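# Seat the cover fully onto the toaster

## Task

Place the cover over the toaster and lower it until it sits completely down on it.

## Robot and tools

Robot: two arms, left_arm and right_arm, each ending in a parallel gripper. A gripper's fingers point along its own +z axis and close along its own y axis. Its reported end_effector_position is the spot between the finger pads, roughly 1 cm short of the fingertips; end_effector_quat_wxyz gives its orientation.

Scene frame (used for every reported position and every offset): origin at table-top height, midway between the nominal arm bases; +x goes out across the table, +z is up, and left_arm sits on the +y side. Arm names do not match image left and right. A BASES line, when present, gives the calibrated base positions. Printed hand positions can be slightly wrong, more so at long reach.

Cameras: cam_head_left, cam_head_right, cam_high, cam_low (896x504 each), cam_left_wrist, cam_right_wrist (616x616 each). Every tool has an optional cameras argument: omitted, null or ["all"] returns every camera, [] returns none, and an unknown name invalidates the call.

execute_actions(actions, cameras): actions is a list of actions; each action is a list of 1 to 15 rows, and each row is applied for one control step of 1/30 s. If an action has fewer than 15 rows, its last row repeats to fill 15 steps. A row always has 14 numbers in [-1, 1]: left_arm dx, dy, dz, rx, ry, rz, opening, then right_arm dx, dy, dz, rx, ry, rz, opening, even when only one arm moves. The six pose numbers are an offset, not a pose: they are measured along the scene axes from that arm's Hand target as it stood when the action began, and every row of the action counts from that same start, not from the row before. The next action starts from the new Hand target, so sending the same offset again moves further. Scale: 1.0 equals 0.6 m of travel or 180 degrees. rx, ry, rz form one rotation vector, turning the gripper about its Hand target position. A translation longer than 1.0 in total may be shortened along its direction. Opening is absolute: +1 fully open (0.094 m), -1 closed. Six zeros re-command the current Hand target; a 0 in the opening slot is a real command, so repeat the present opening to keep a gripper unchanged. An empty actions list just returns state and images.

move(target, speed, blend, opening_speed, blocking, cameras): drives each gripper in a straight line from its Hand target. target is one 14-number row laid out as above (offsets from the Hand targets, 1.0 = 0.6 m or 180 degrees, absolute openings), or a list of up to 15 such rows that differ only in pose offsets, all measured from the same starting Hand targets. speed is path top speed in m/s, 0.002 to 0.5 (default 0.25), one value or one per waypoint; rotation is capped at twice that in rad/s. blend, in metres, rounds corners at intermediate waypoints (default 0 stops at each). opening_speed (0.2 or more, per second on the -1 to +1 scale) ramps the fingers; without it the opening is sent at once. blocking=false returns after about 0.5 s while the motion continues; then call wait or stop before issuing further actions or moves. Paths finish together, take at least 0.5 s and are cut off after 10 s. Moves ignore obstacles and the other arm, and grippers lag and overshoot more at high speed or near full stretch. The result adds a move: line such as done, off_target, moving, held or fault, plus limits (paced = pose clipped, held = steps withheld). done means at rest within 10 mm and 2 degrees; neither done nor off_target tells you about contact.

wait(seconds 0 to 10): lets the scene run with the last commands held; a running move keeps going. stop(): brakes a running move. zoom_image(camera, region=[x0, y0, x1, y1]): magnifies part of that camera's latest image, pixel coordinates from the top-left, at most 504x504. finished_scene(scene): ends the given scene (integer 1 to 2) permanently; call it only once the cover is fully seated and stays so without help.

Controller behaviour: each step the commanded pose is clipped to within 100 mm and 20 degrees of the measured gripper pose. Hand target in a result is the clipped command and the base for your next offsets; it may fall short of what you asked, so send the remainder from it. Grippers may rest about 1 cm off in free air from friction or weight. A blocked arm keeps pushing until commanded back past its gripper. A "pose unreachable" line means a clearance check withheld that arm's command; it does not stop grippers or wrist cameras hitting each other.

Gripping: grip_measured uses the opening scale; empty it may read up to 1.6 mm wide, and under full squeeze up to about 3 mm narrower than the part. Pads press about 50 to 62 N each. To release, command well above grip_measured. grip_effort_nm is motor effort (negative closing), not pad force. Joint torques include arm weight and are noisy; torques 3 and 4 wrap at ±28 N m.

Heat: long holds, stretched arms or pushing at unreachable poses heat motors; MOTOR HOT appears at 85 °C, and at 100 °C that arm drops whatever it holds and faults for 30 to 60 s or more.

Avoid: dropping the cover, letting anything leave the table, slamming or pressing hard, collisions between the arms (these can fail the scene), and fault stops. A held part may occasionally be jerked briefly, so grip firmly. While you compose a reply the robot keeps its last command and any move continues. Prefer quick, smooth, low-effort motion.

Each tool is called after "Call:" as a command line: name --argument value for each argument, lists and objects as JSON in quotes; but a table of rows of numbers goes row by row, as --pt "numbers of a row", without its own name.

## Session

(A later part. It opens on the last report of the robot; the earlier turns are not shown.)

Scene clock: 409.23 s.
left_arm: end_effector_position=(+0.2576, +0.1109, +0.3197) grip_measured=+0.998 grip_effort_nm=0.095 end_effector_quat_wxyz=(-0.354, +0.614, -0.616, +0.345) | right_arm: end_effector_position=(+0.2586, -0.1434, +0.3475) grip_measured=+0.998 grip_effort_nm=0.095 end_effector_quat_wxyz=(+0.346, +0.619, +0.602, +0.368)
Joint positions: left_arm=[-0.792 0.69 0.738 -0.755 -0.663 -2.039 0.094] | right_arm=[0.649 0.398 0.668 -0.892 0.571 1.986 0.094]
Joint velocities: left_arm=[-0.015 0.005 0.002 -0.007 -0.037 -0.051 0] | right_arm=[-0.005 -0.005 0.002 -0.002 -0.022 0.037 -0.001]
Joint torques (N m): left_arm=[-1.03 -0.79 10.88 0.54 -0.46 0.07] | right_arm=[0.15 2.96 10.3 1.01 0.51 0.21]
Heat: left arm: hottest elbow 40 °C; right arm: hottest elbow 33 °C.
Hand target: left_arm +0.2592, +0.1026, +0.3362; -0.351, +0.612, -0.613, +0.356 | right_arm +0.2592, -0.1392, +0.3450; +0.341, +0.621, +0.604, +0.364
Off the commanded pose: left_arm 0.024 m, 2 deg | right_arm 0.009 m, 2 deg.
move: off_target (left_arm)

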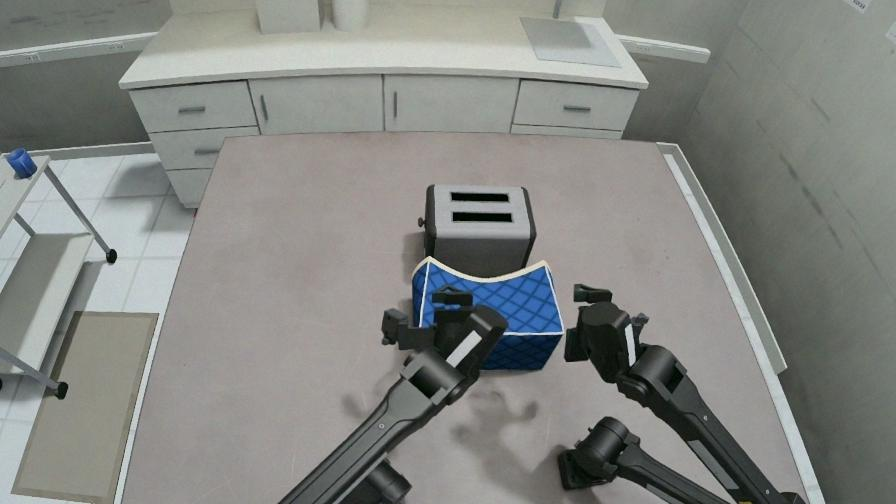

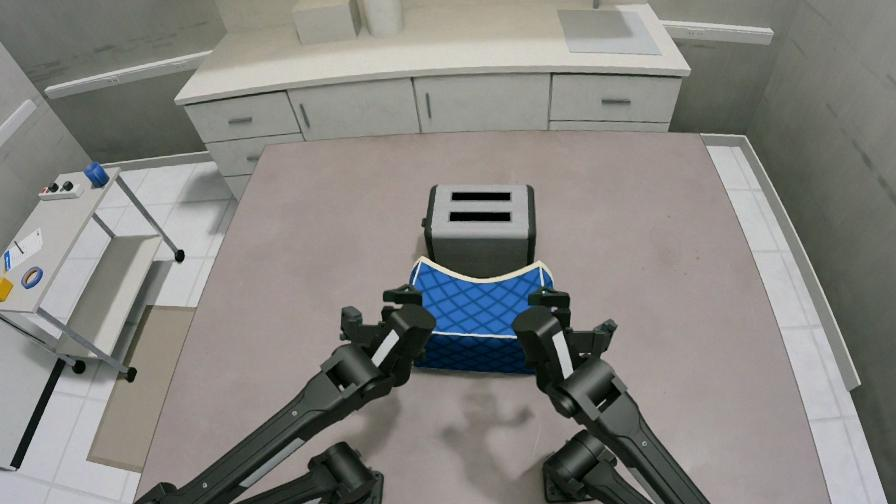

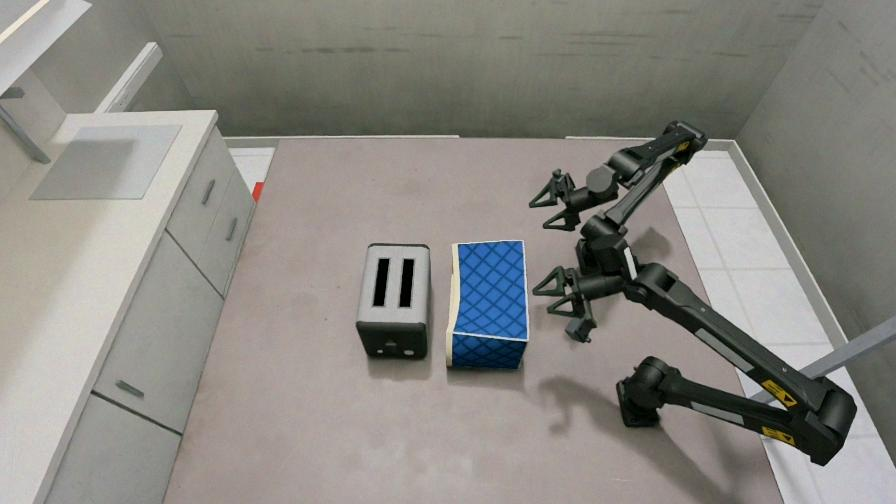

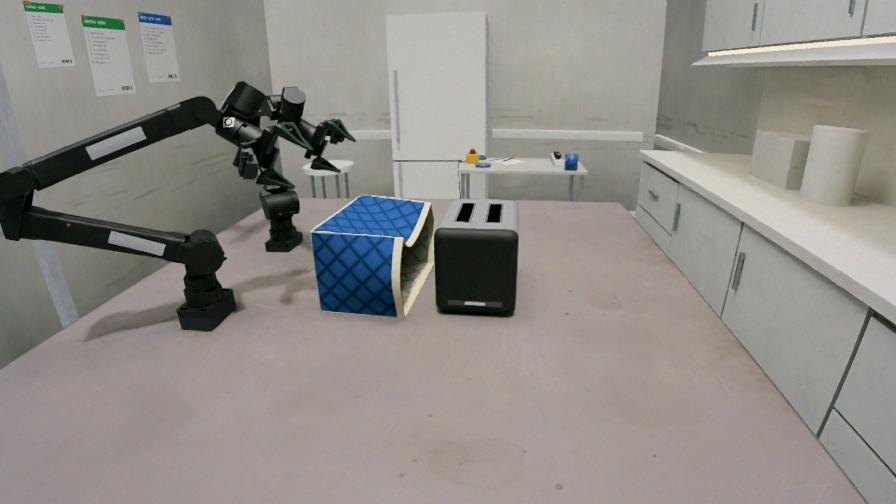

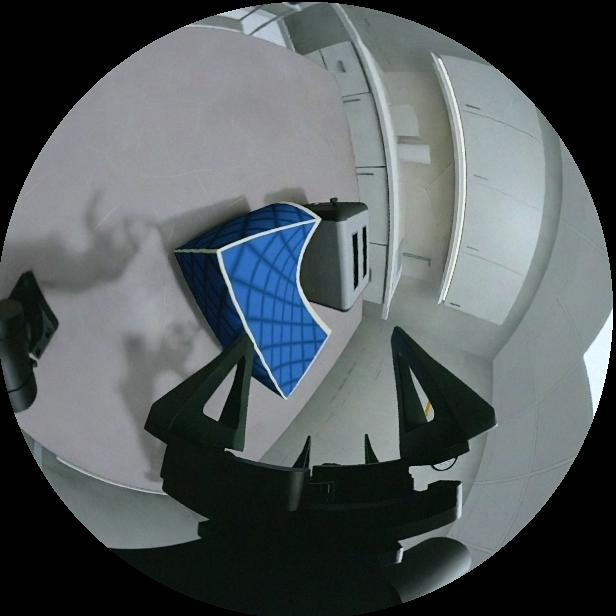

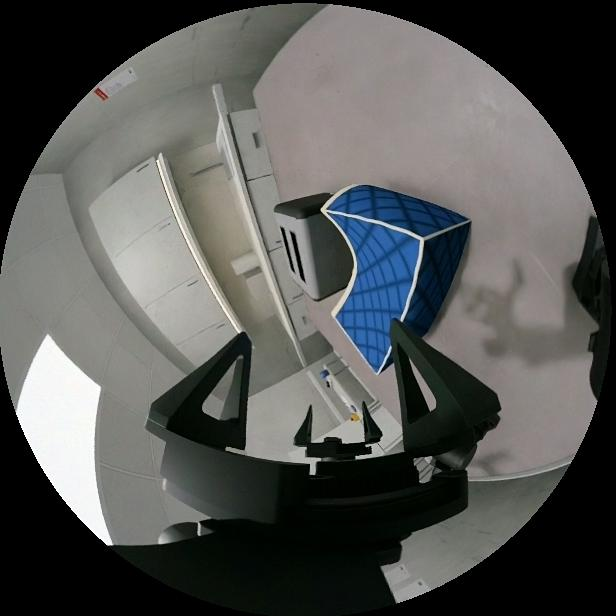

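Call:
move --pt "0 0 -0.22 0 0 0 1 0 0 -0.24 0 0 0 1" --pt "0.08 0 -0.25 0 0 0 1 0.08 0 -0.265 0 0 0 1" --speed 0.15

Call:
zoom_image --camera "cam_low" --region '[200, 120, 460, 340]'

Scene clock: 414.90 s.
left_arm: end_effector_position=(+0.2977, +0.1061, +0.1794) grip_measured=+0.998 grip_effort_nm=0.095 end_effector_quat_wxyz=(-0.347, +0.611, -0.620, +0.350) | right_arm: end_effector_position=(+0.3041, -0.1380, +0.1922) grip_measured=+0.998 grip_effort_nm=0.090 end_effector_quat_wxyz=(+0.341, +0.620, +0.601, +0.372)
Joint positions: left_arm=[-0.678 0.905 0.441 -0.187 -0.554 -1.949 0.094] | right_arm=[0.493 0.564 0.281 -0.288 0.433 1.894 0.094]
Joint velocities: left_arm=[-0.015 -0.015 0.012 -0.007 -0.022 0.007 0] | right_arm=[-0.015 -0.005 -0.012 0.002 -0.037 0.007 -0.001]
Joint torques (N m): left_arm=[1.14 -2.9 8.64 1.69 -0.13 0.26] | right_arm=[-1.96 1.79 9.24 1.73 0.09 -0.13]
Heat: left arm: hottest elbow 40 °C; right arm: hottest elbow 33 °C.
Hand target: left_arm +0.3072, +0.1055, +0.1873; -0.351, +0.612, -0.613, +0.357 | right_arm +0.3056, -0.1413, +0.1858; +0.344, +0.620, +0.605, +0.364
Off the commanded pose: left_arm 0.012 m, 1 deg | right_arm 0.007 m, 1 deg.
move: off_target (left_arm)

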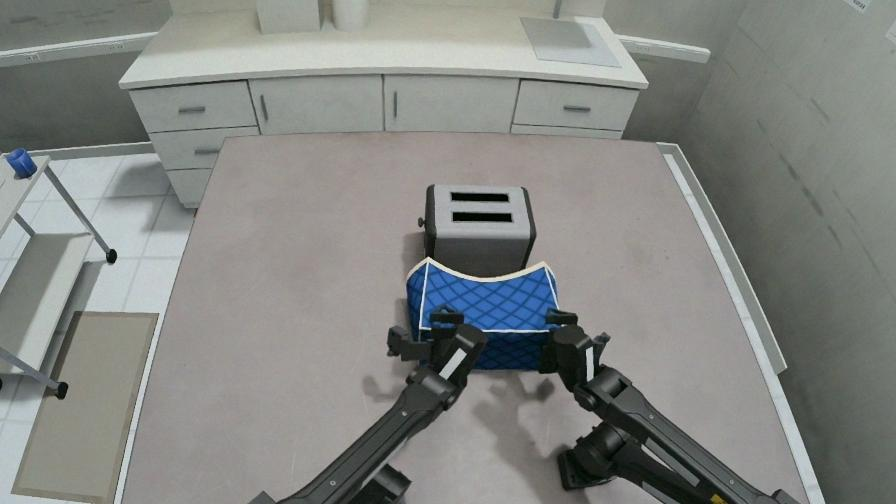

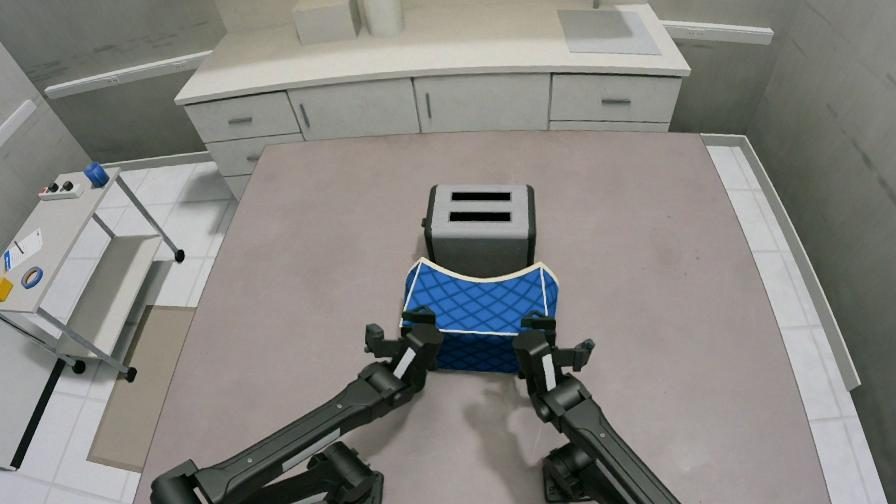

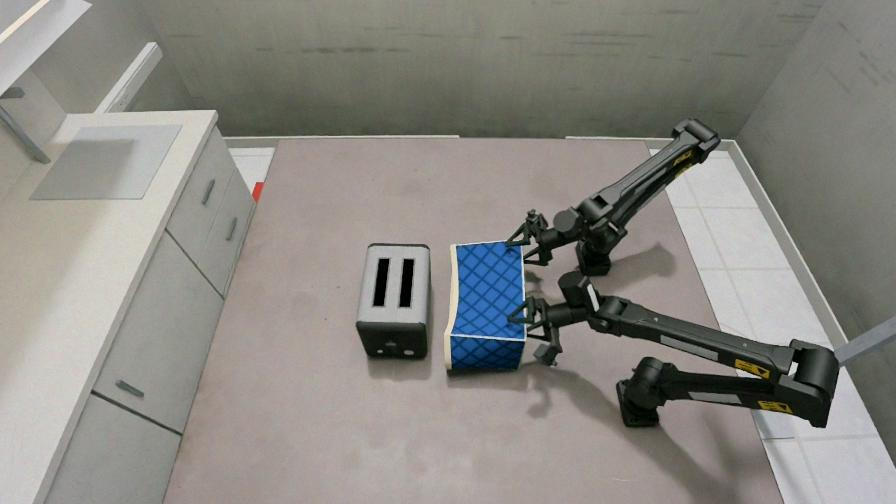

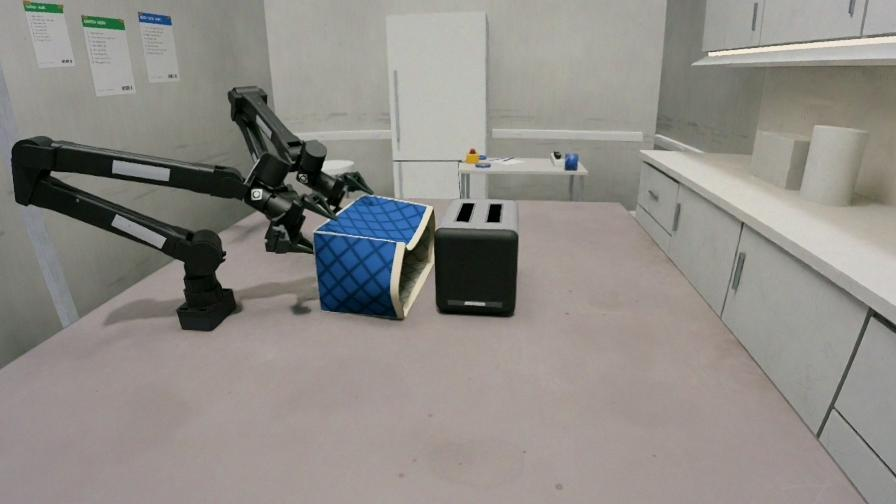

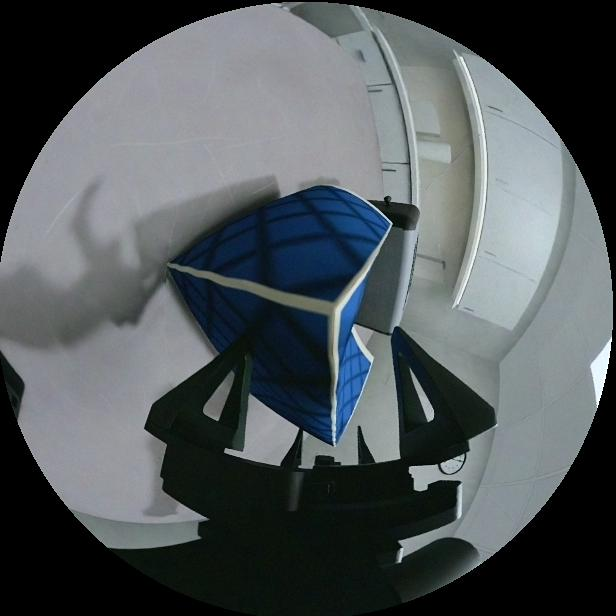

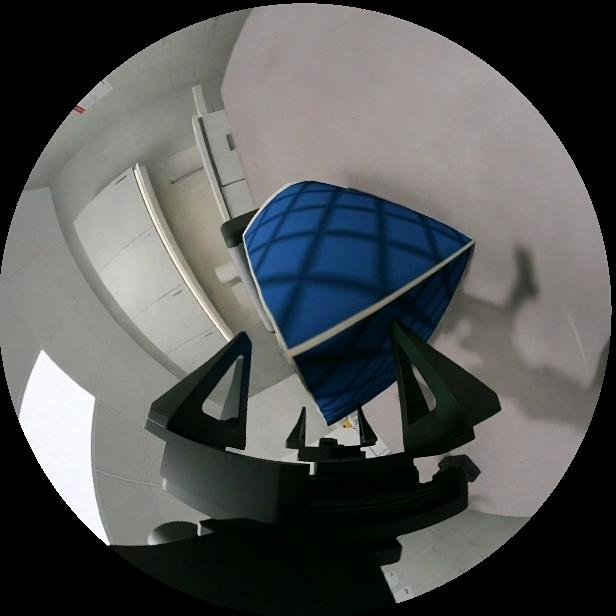

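Scaled by 1.938.

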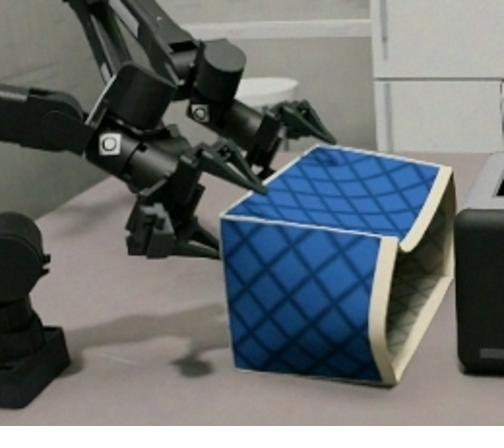

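Call:
move --target '[0.01,0,0.0,0,0,0,-1,0.01,0,-0.01,0,0,0,-1]' --opening_speed 1 --cameras '[]'

Call:
move --pt "0 0 0.25 0 0 0 -1 0 0 0.25 0 0 0 -1" --pt "0.07 0 0.3 0 0.167 0 -1 0.07 0 0.3 0 0.167 0 -1" --pt "0.1 0 0.3 0 0.333 0 -1 0.1 0 0.3 0 0.333 0 -1" --speed 0.15

Scene clock: 422.17 s.
left_arm: end_effector_position=(+0.3022, +0.1066, +0.1770) grip_measured=-0.908 grip_effort_nm=-1.013 end_effector_quat_wxyz=(-0.348, +0.608, -0.623, +0.349) | right_arm: end_effector_position=(+0.3114, -0.1363, +0.1884) grip_measured=-0.939 grip_effort_nm=-0.994 end_effector_quat_wxyz=(+0.341, +0.618, +0.601, +0.376)
Joint positions: left_arm=[-0.664 0.922 0.441 -0.164 -0.541 -1.93 0.004] | right_arm=[0.477 0.607 0.275 -0.227 0.415 1.88 0.003]
Joint velocities: left_arm=[0.005 -0.015 0.002 -0.002 0.037 -0.037 -0.001] | right_arm=[0.005 -0.005 0.012 -0.007 -0.066 -0.051 -0.001]
Joint torques (N m): left_arm=[0.67 -2.78 9.2 1.43 -0.19 0.15] | right_arm=[-2.08 1.08 8.88 1.5 0.22 -0.12]
Heat: left arm: hottest elbow 40 °C; right arm: hottest shoulder 32 °C.
Hand target: left_arm +0.3132, +0.1055, +0.1875; -0.351, +0.612, -0.613, +0.357 | right_arm +0.3115, -0.1414, +0.1796; +0.344, +0.619, +0.605, +0.364
Off the commanded pose: left_arm 0.015 m, 2 deg | right_arm 0.010 m, 1 deg.
move: off_target (left_arm)
No camera images: "cameras" was empty.

Scene clock: 427.33 s.
left_arm: end_effector_position=(+0.3594, +0.1012, +0.3491) grip_measured=-0.913 grip_effort_nm=-1.033 end_effector_quat_wxyz=(-0.014, +0.710, -0.703, +0.028) | right_arm: end_effector_position=(+0.3627, -0.1379, +0.3446) grip_measured=-0.942 grip_effort_nm=-1.043 end_effector_quat_wxyz=(+0.005, +0.721, +0.693, +0.007)
Joint positions: left_arm=[-0.382 1.432 1.606 -1.683 -0.003 -1.958 0.004] | right_arm=[0.21 1.284 1.4 -1.669 0.001 1.858 0.003]
Joint velocities: left_arm=[-0.015 -0.015 -0.002 0.002 0.051 -0.022 -0.002] | right_arm=[0.005 0.015 -0.002 -0.007 -0.022 0.007 0]
Joint torques (N m): left_arm=[1.03 -11.69 11.37 -0.25 0.19 0.15] | right_arm=[-1.85 -5.54 13.44 -0.23 0.07 -0.09]
Heat: left arm: hottest elbow 40 °C; right arm: hottest elbow 33 °C.
Hand target: left_arm +0.3722, +0.1023, +0.3698; +0.002, +0.714, -0.701, +0.003 | right_arm +0.3759, -0.1390, +0.3555; +0.001, +0.719, +0.696, +0.003
Off the commanded pose: left_arm 0.023 m, 3 deg | right_arm 0.018 m, 1 deg.
joint sent to its limit (left arm) — joint 4 (wrist pitch), lower limit. The joint targets are off in position and orientation.
joint sent to its limit (right arm) — joint 4 (wrist pitch), lower limit. The joint targets are off in position, not in orientation.
move: off_target (left_arm, right_arm)

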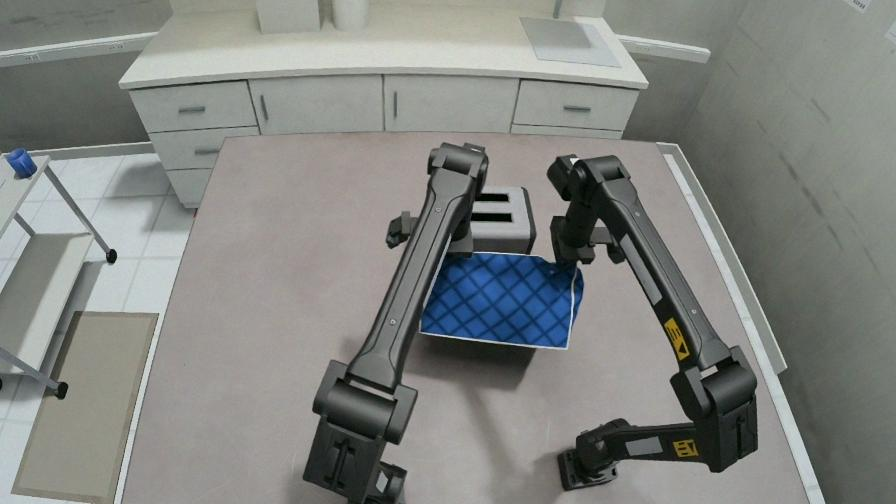

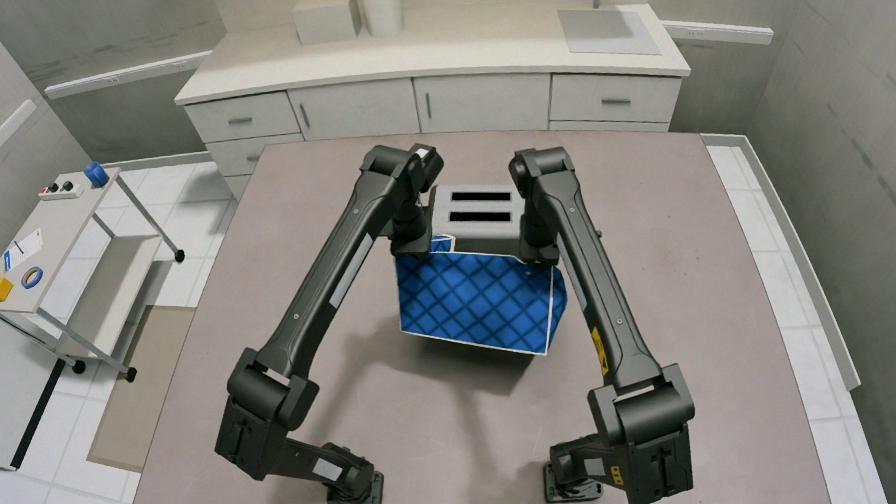

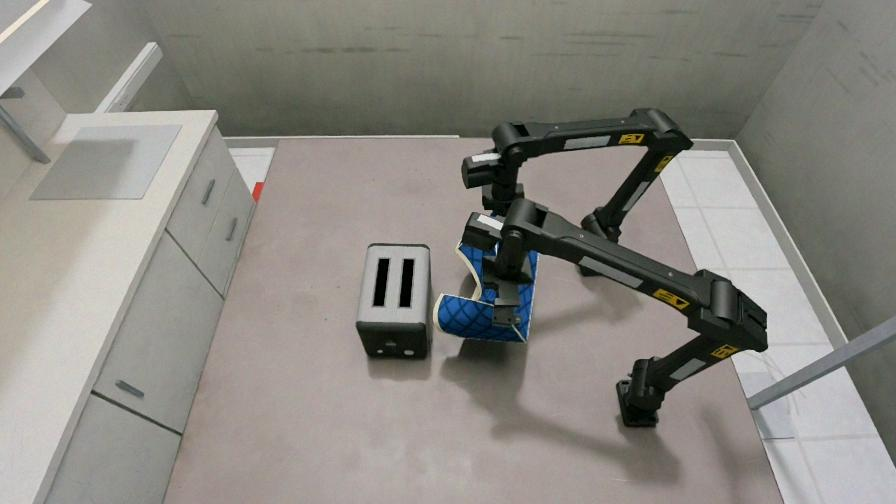

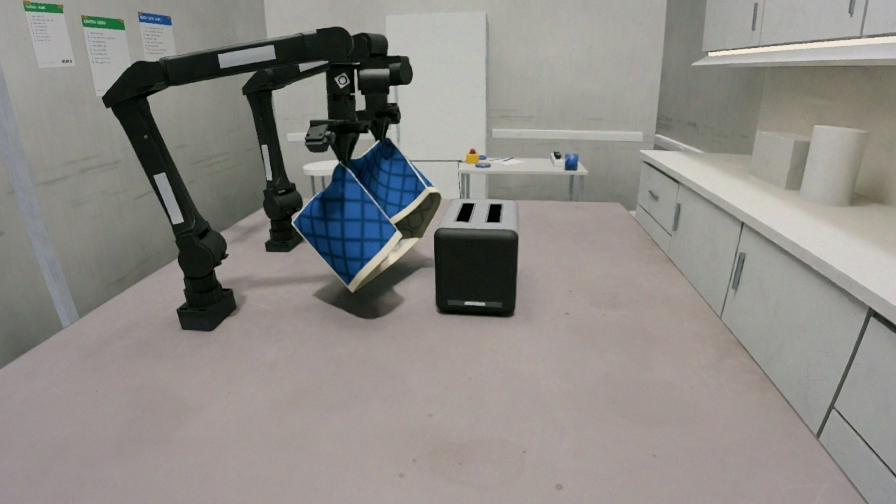

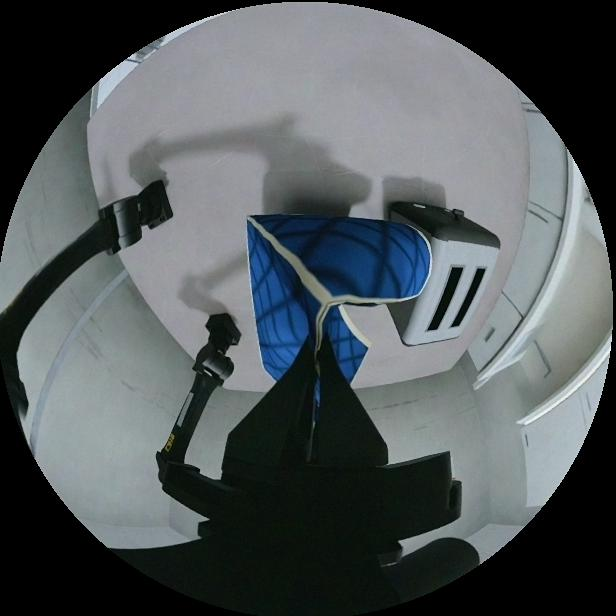

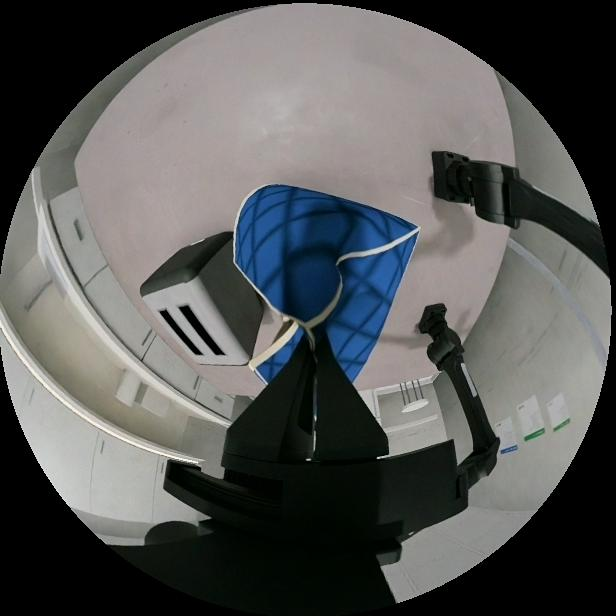

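Call:
move --pt "-0.12 0 0 0 0 0 -1 -0.12 0 0 0 0 0 -1" --pt "-0.12 0 -0.13 0 0 0 -1 -0.12 0 -0.12 0 0 0 -1" --pt "0.01 0 -0.2 0 0 0 -1 0.01 0 -0.19 0 0 0 -1" --pt "0.06 0 -0.29 0 0 0 -1 0.06 0 -0.27 0 0 0 -1" --speed 0.15

Scene clock: 436.97 s.
left_arm: end_effector_position=(+0.3915, +0.1039, +0.1886) grip_measured=-0.913 grip_effort_nm=-1.033 end_effector_quat_wxyz=(+0.010, +0.713, -0.701, -0.015) | right_arm: end_effector_position=(+0.4003, -0.1360, +0.1978) grip_measured=-0.942 grip_effort_nm=-1.028 end_effector_quat_wxyz=(+0.000, +0.722, +0.692, +0.005)
Joint positions: left_arm=[-0.348 1.583 1.352 -1.376 0.005 -1.931 0.004] | right_arm=[0.189 1.417 1.139 -1.284 -0.005 1.84 0.003]
Joint velocities: left_arm=[-0.005 -0.015 -0.002 0.007 -0.051 0.037 0.001] | right_arm=[0.005 -0.005 0.017 0.002 0.007 -0.051 -0.001]
Joint torques (N m): left_arm=[0.91 -14.33 9.11 0.5 -0.08 0.13] | right_arm=[-1.96 -6.59 9.83 0.39 0.29 -0.11]
Heat: left arm: hottest elbow 39 °C; right arm: hottest elbow 34 °C.
Hand target: left_arm +0.4086, +0.1046, +0.1964; +0.001, +0.714, -0.700, +0.003 | right_arm +0.4096, -0.1392, +0.1928; +0.001, +0.718, +0.696, +0.003
Off the commanded pose: left_arm 0.018 m, 2 deg | right_arm 0.013 m, 1 deg.
move: off_target (left_arm, right_arm)

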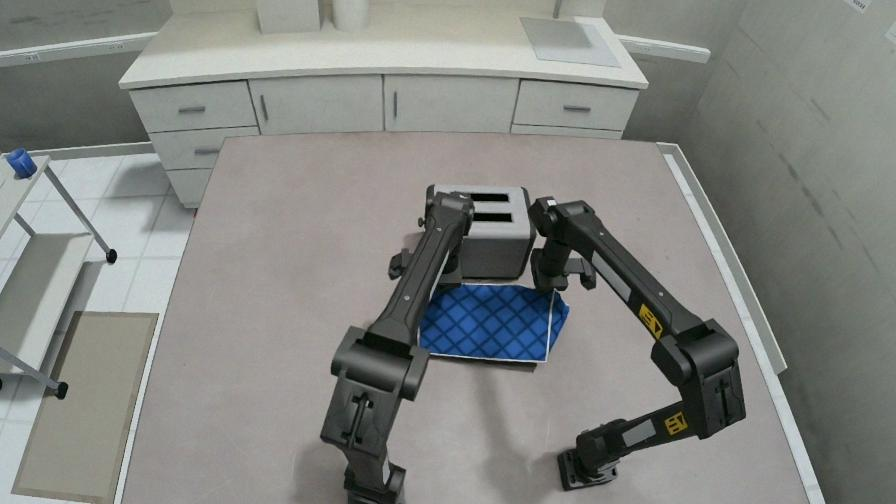

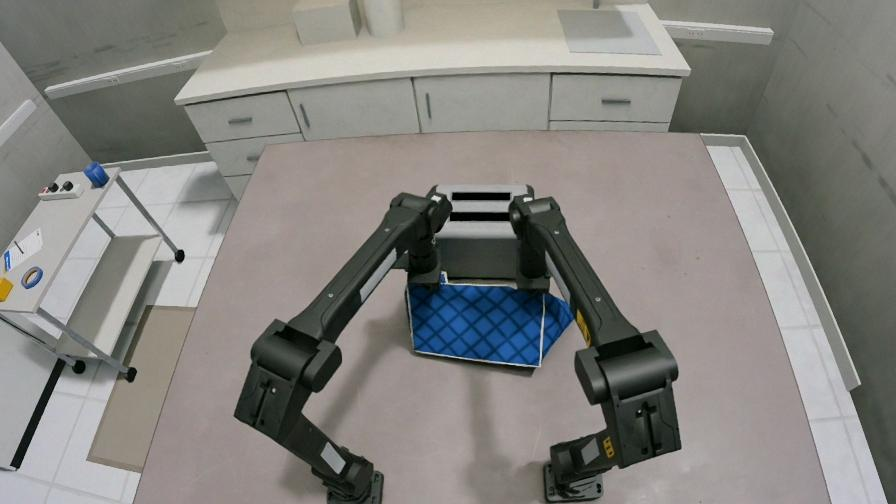

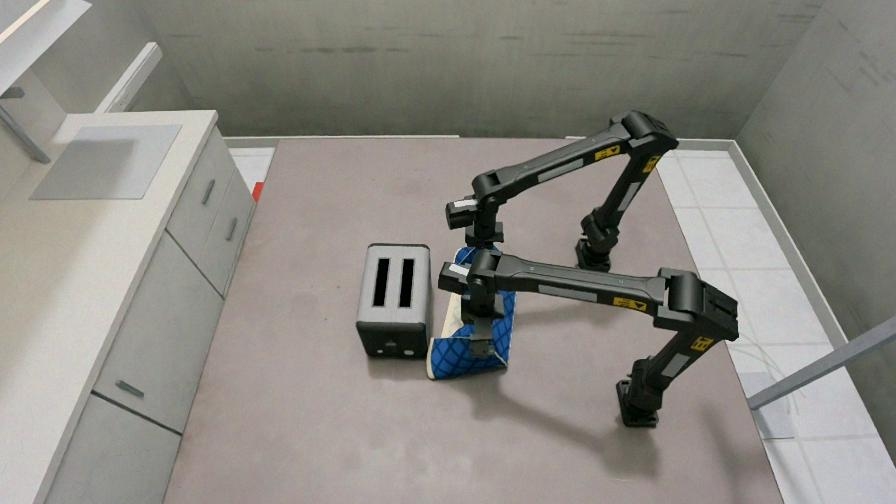

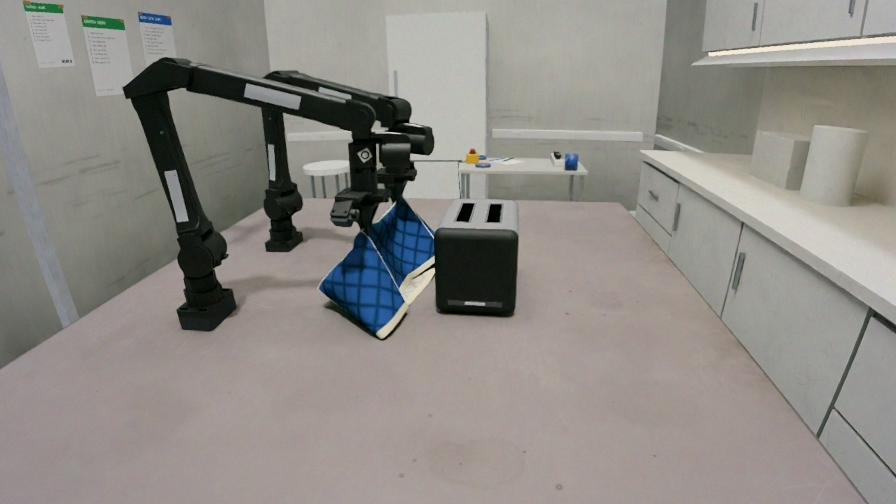

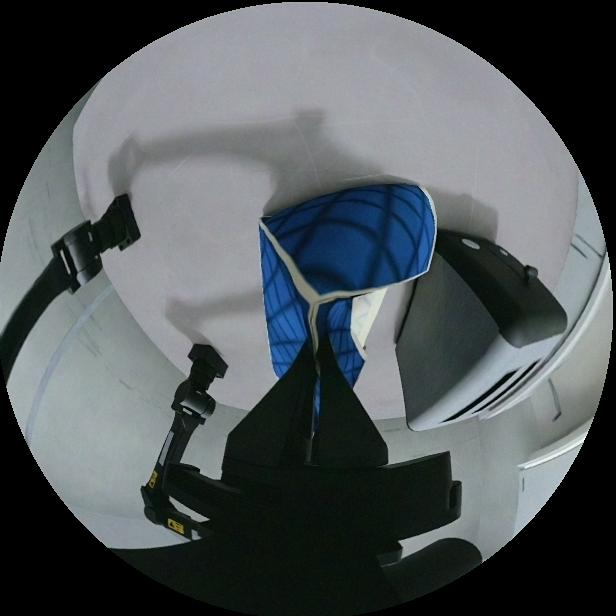

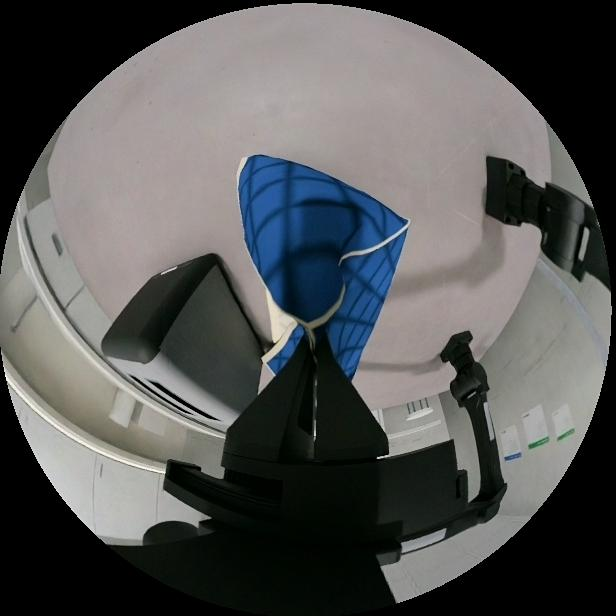

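Call:
move --target '[0,0,0,0,0,0,-1,0,0,0,0,0,0,1]' --opening_speed 1 --cameras '[]'

Call:
move --pt "0 0 0 0 0 0 -1 0 0 0.14 0 0 0 1" --pt "0 0 0 0 0 0 -1 -0.09 0 0.13 0 -0.22 0 1" --speed 0.2

Call:
zoom_image --camera "cam_low" --region '[260, 140, 520, 360]'

Scene clock: 449.50 s.
left_arm: end_effector_position=(+0.3926, +0.1037, +0.1885) grip_measured=-0.913 grip_effort_nm=-1.033 end_effector_quat_wxyz=(+0.009, +0.712, -0.702, -0.013) | right_arm: end_effector_position=(+0.4010, -0.1363, +0.1976) grip_measured=+0.997 grip_effort_nm=0.090 end_effector_quat_wxyz=(+0.001, +0.720, +0.694, +0.005)
Joint positions: left_arm=[-0.348 1.583 1.352 -1.371 0.005 -1.929 0.004] | right_arm=[0.189 1.418 1.139 -1.281 -0.003 1.834 0.094]
Joint velocities: left_arm=[0.005 0.005 0.002 0.017 -0.022 0.007 0] | right_arm=[-0.015 -0.005 -0.032 -0.002 -0.081 -0.007 0.001]
Joint torques (N m): left_arm=[0.67 -14.27 9.18 0.25 -0.07 0.15] | right_arm=[-1.67 -6.83 9.84 0.28 0.21 -0.04]
Heat: left arm: hottest elbow 39 °C; right arm: hottest elbow 33 °C.
Hand target: left_arm +0.4085, +0.1046, +0.1964; +0.002, +0.714, -0.700, +0.003 | right_arm +0.4096, -0.1392, +0.1927; +0.001, +0.718, +0.696, +0.003
Off the commanded pose: left_arm 0.018 m, 2 deg | right_arm 0.010 m, 0 deg.
move: off_target (left_arm)
No camera images: "cameras" was empty.

Scene clock: 452.40 s.
left_arm: end_effector_position=(+0.3926, +0.1037, +0.1885) grip_measured=-0.913 grip_effort_nm=-1.028 end_effector_quat_wxyz=(+0.009, +0.712, -0.702, -0.013) | right_arm: end_effector_position=(+0.3587, -0.1427, +0.2745) grip_measured=+0.998 grip_effort_nm=0.090 end_effector_quat_wxyz=(+0.233, +0.676, +0.657, +0.239)
Joint positions: left_arm=[-0.348 1.583 1.352 -1.371 0.005 -1.929 0.004] | right_arm=[0.3 0.868 0.79 -0.84 0.21 1.865 0.094]
Joint velocities: left_arm=[-0.015 0.005 0.002 -0.017 -0.022 -0.081 0] | right_arm=[-0.005 -0.005 0.002 0.007 -0.007 0.007 -0.001]
Joint torques (N m): left_arm=[0.79 -13.86 9.25 0.21 -0.08 0.14] | right_arm=[0.03 -3.66 8.91 1.4 0.42 0.24]
Heat: left arm: hottest elbow 39 °C; right arm: hottest elbow 33 °C.
Hand target: left_arm +0.4085, +0.1046, +0.1964; +0.002, +0.714, -0.700, +0.003 | right_arm +0.3557, -0.1392, +0.2744; +0.234, +0.676, +0.653, +0.248
Off the commanded pose: left_arm 0.018 m, 2 deg | right_arm 0.006 m, 1 deg.
move: off_target (left_arm)

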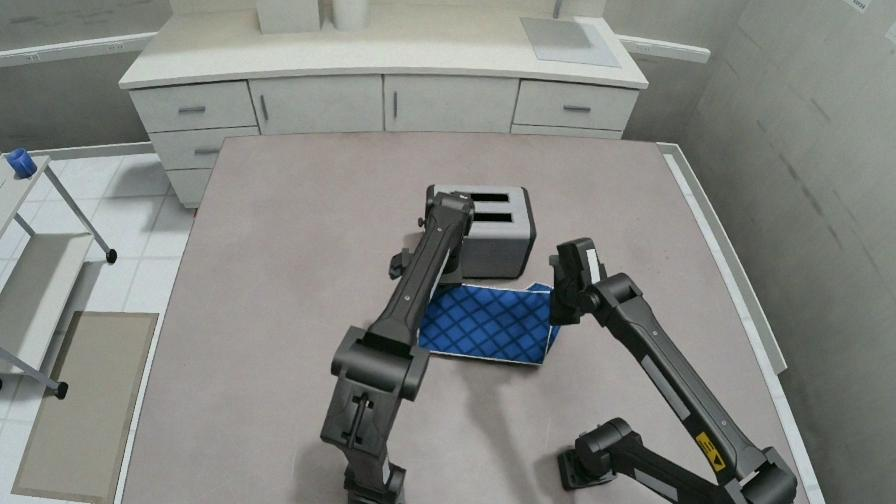

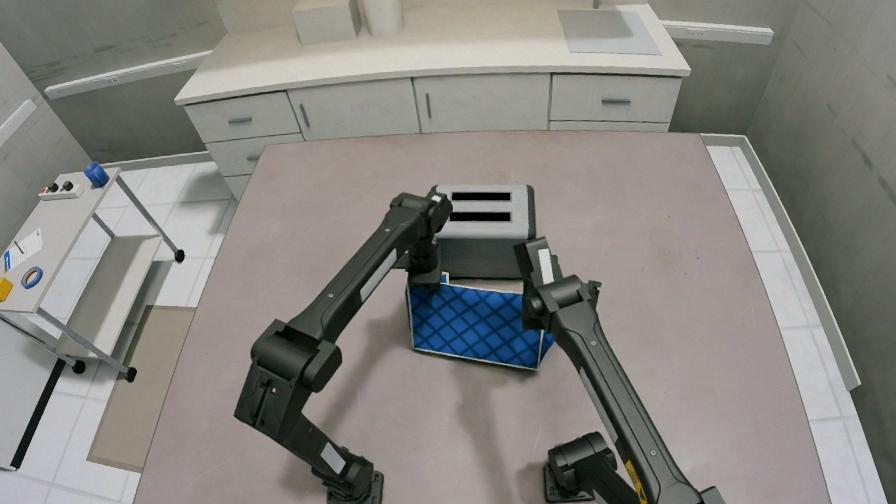

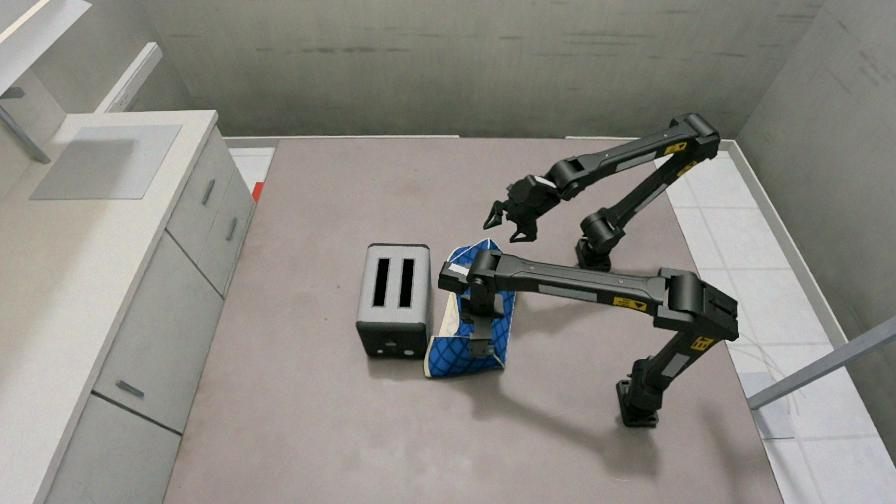

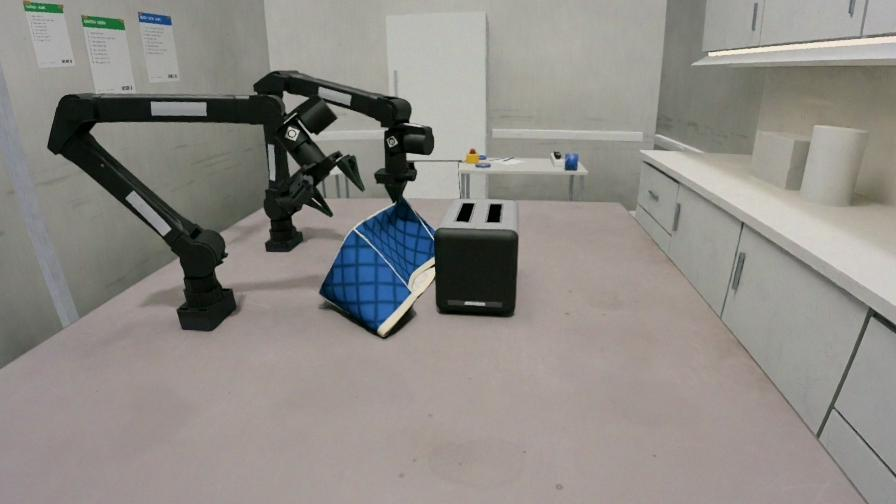

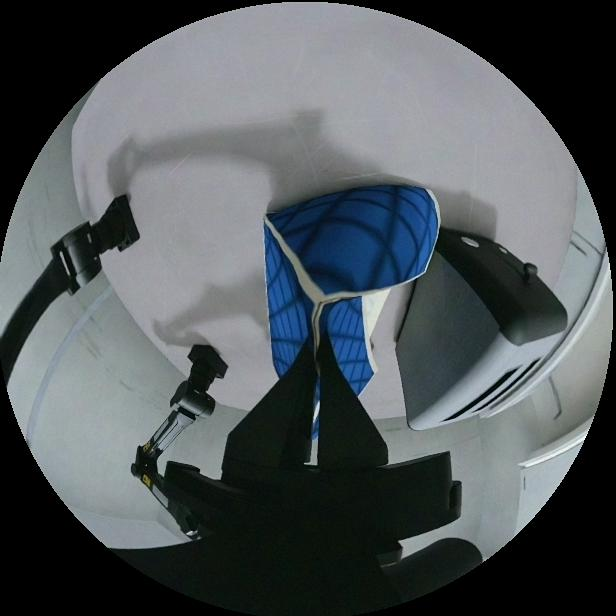

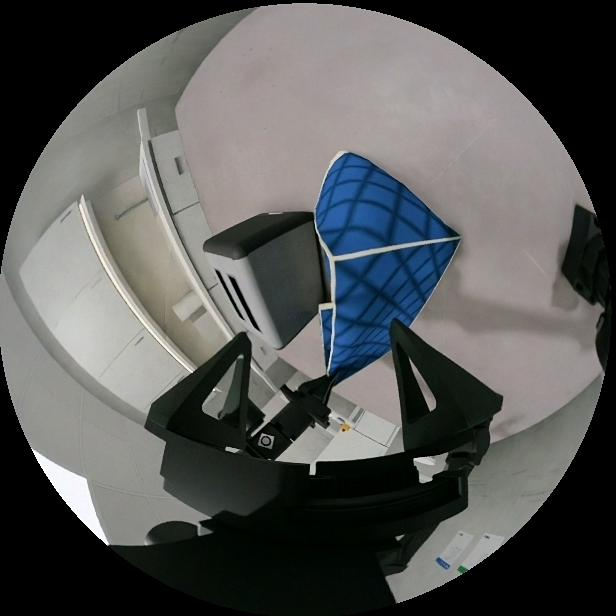

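Scaled by 1.938.

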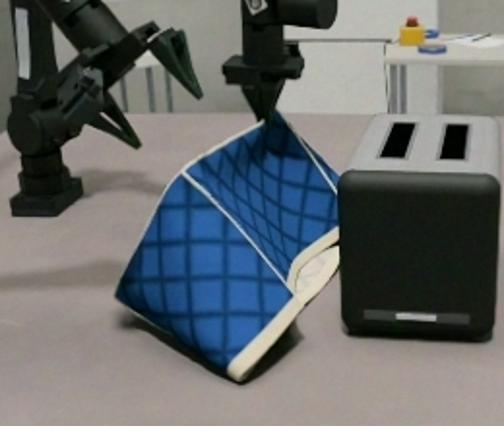

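Call:
move --pt "0 0 0 0 0 0 -1 -0.06 0 -0.07 0 0 0 1" --pt "0 0 0 0 0 0 -1 0.01 0 -0.17 0 0 0 1" --speed 0.15 --cameras '[]'

Call:
move --target '[0,0,0,0,0,0,-1,0,0,0,0,0,0,-1]' --opening_speed 1 --cameras '["cam_low","cam_right_wrist"]'

Scene clock: 459.27 s.
left_arm: end_effector_position=(+0.3926, +0.1037, +0.1885) grip_measured=-0.913 grip_effort_nm=-1.028 end_effector_quat_wxyz=(+0.009, +0.712, -0.702, -0.013) | right_arm: end_effector_position=(+0.3591, -0.1356, +0.1812) grip_measured=+0.998 grip_effort_nm=0.085 end_effector_quat_wxyz=(+0.235, +0.676, +0.650, +0.256)
Joint positions: left_arm=[-0.348 1.583 1.352 -1.371 0.005 -1.929 0.004] | right_arm=[0.321 0.932 0.558 -0.515 0.215 1.891 0.094]
Joint velocities: left_arm=[-0.005 -0.015 -0.002 -0.012 0.037 -0.022 0] | right_arm=[-0.005 0.005 0.007 -0.032 0.007 -0.007 0.001]
Joint torques (N m): left_arm=[0.79 -14.15 9.2 0.16 -0.1 0.12] | right_arm=[-2.02 -1.67 8.69 1.48 0.06 -0.12]
Heat: left arm: hottest elbow 39 °C; right arm: hottest elbow 33 °C.
Hand target: left_arm +0.4085, +0.1046, +0.1964; +0.002, +0.714, -0.700, +0.003 | right_arm +0.3603, -0.1398, +0.1724; +0.234, +0.676, +0.653, +0.248
Off the commanded pose: left_arm 0.018 m, 2 deg | right_arm 0.010 m, 1 deg.
move: off_target (left_arm)
No camera images: "cameras" was empty.

Scene clock: 461.50 s.
left_arm: end_effector_position=(+0.3926, +0.1037, +0.1885) grip_measured=-0.914 grip_effort_nm=-1.018 end_effector_quat_wxyz=(+0.009, +0.712, -0.702, -0.013) | right_arm: end_effector_position=(+0.3597, -0.1346, +0.1813) grip_measured=-0.911 grip_effort_nm=-0.994 end_effector_quat_wxyz=(+0.234, +0.675, +0.650, +0.259)
Joint positions: left_arm=[-0.348 1.583 1.352 -1.371 0.005 -1.927 0.004] | right_arm=[0.321 0.933 0.558 -0.511 0.211 1.891 0.004]
Joint velocities: left_arm=[0.005 -0.005 -0.007 -0.032 0.007 -0.095 -0.001] | right_arm=[0.005 0.005 0.017 0.002 -0.007 0.022 0.001]
Joint torques (N m): left_arm=[1.08 -14.15 9.18 0.24 -0.08 0.13] | right_arm=[-1.96 -1.55 8.66 1.33 0.22 -0.12]
Heat: left arm: hottest elbow 39 °C; right arm: hottest elbow 33 °C.
Hand target: left_arm +0.4085, +0.1046, +0.1964; +0.002, +0.714, -0.700, +0.003 | right_arm +0.3604, -0.1397, +0.1723; +0.234, +0.676, +0.653, +0.248
Off the commanded pose: left_arm 0.018 m, 2 deg | right_arm 0.010 m, 1 deg.
move: off_target (left_arm)
Images, in order (width x height): cam_low 896x504, cam_right_wrist 616x616.

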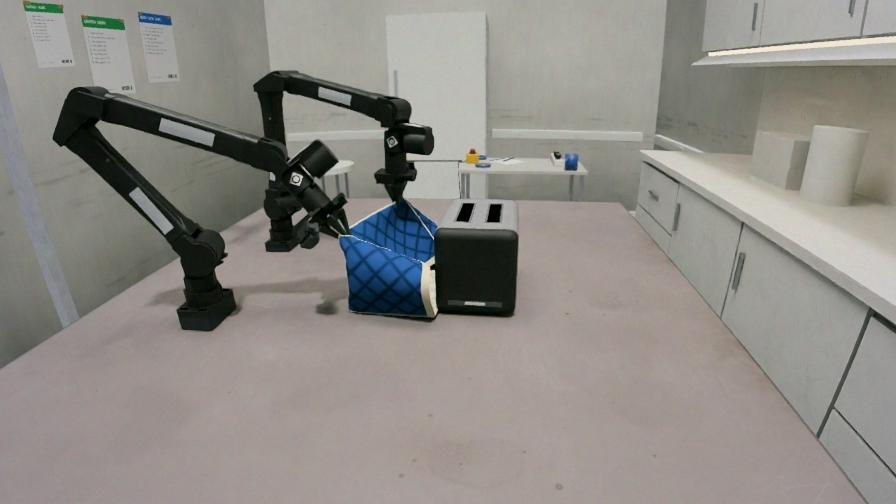

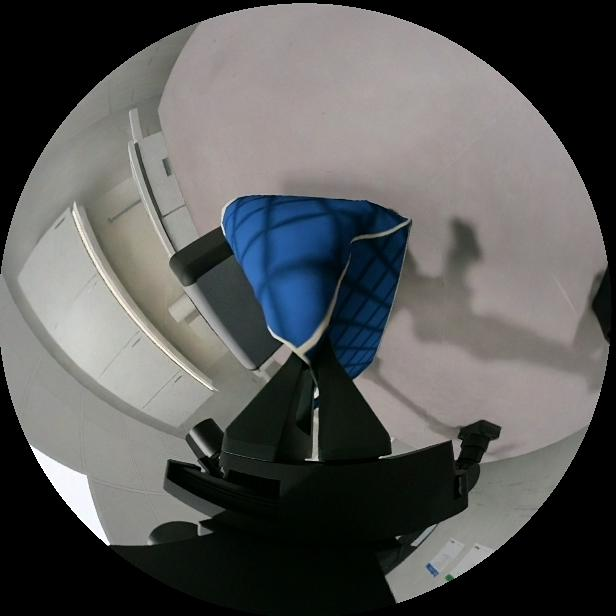

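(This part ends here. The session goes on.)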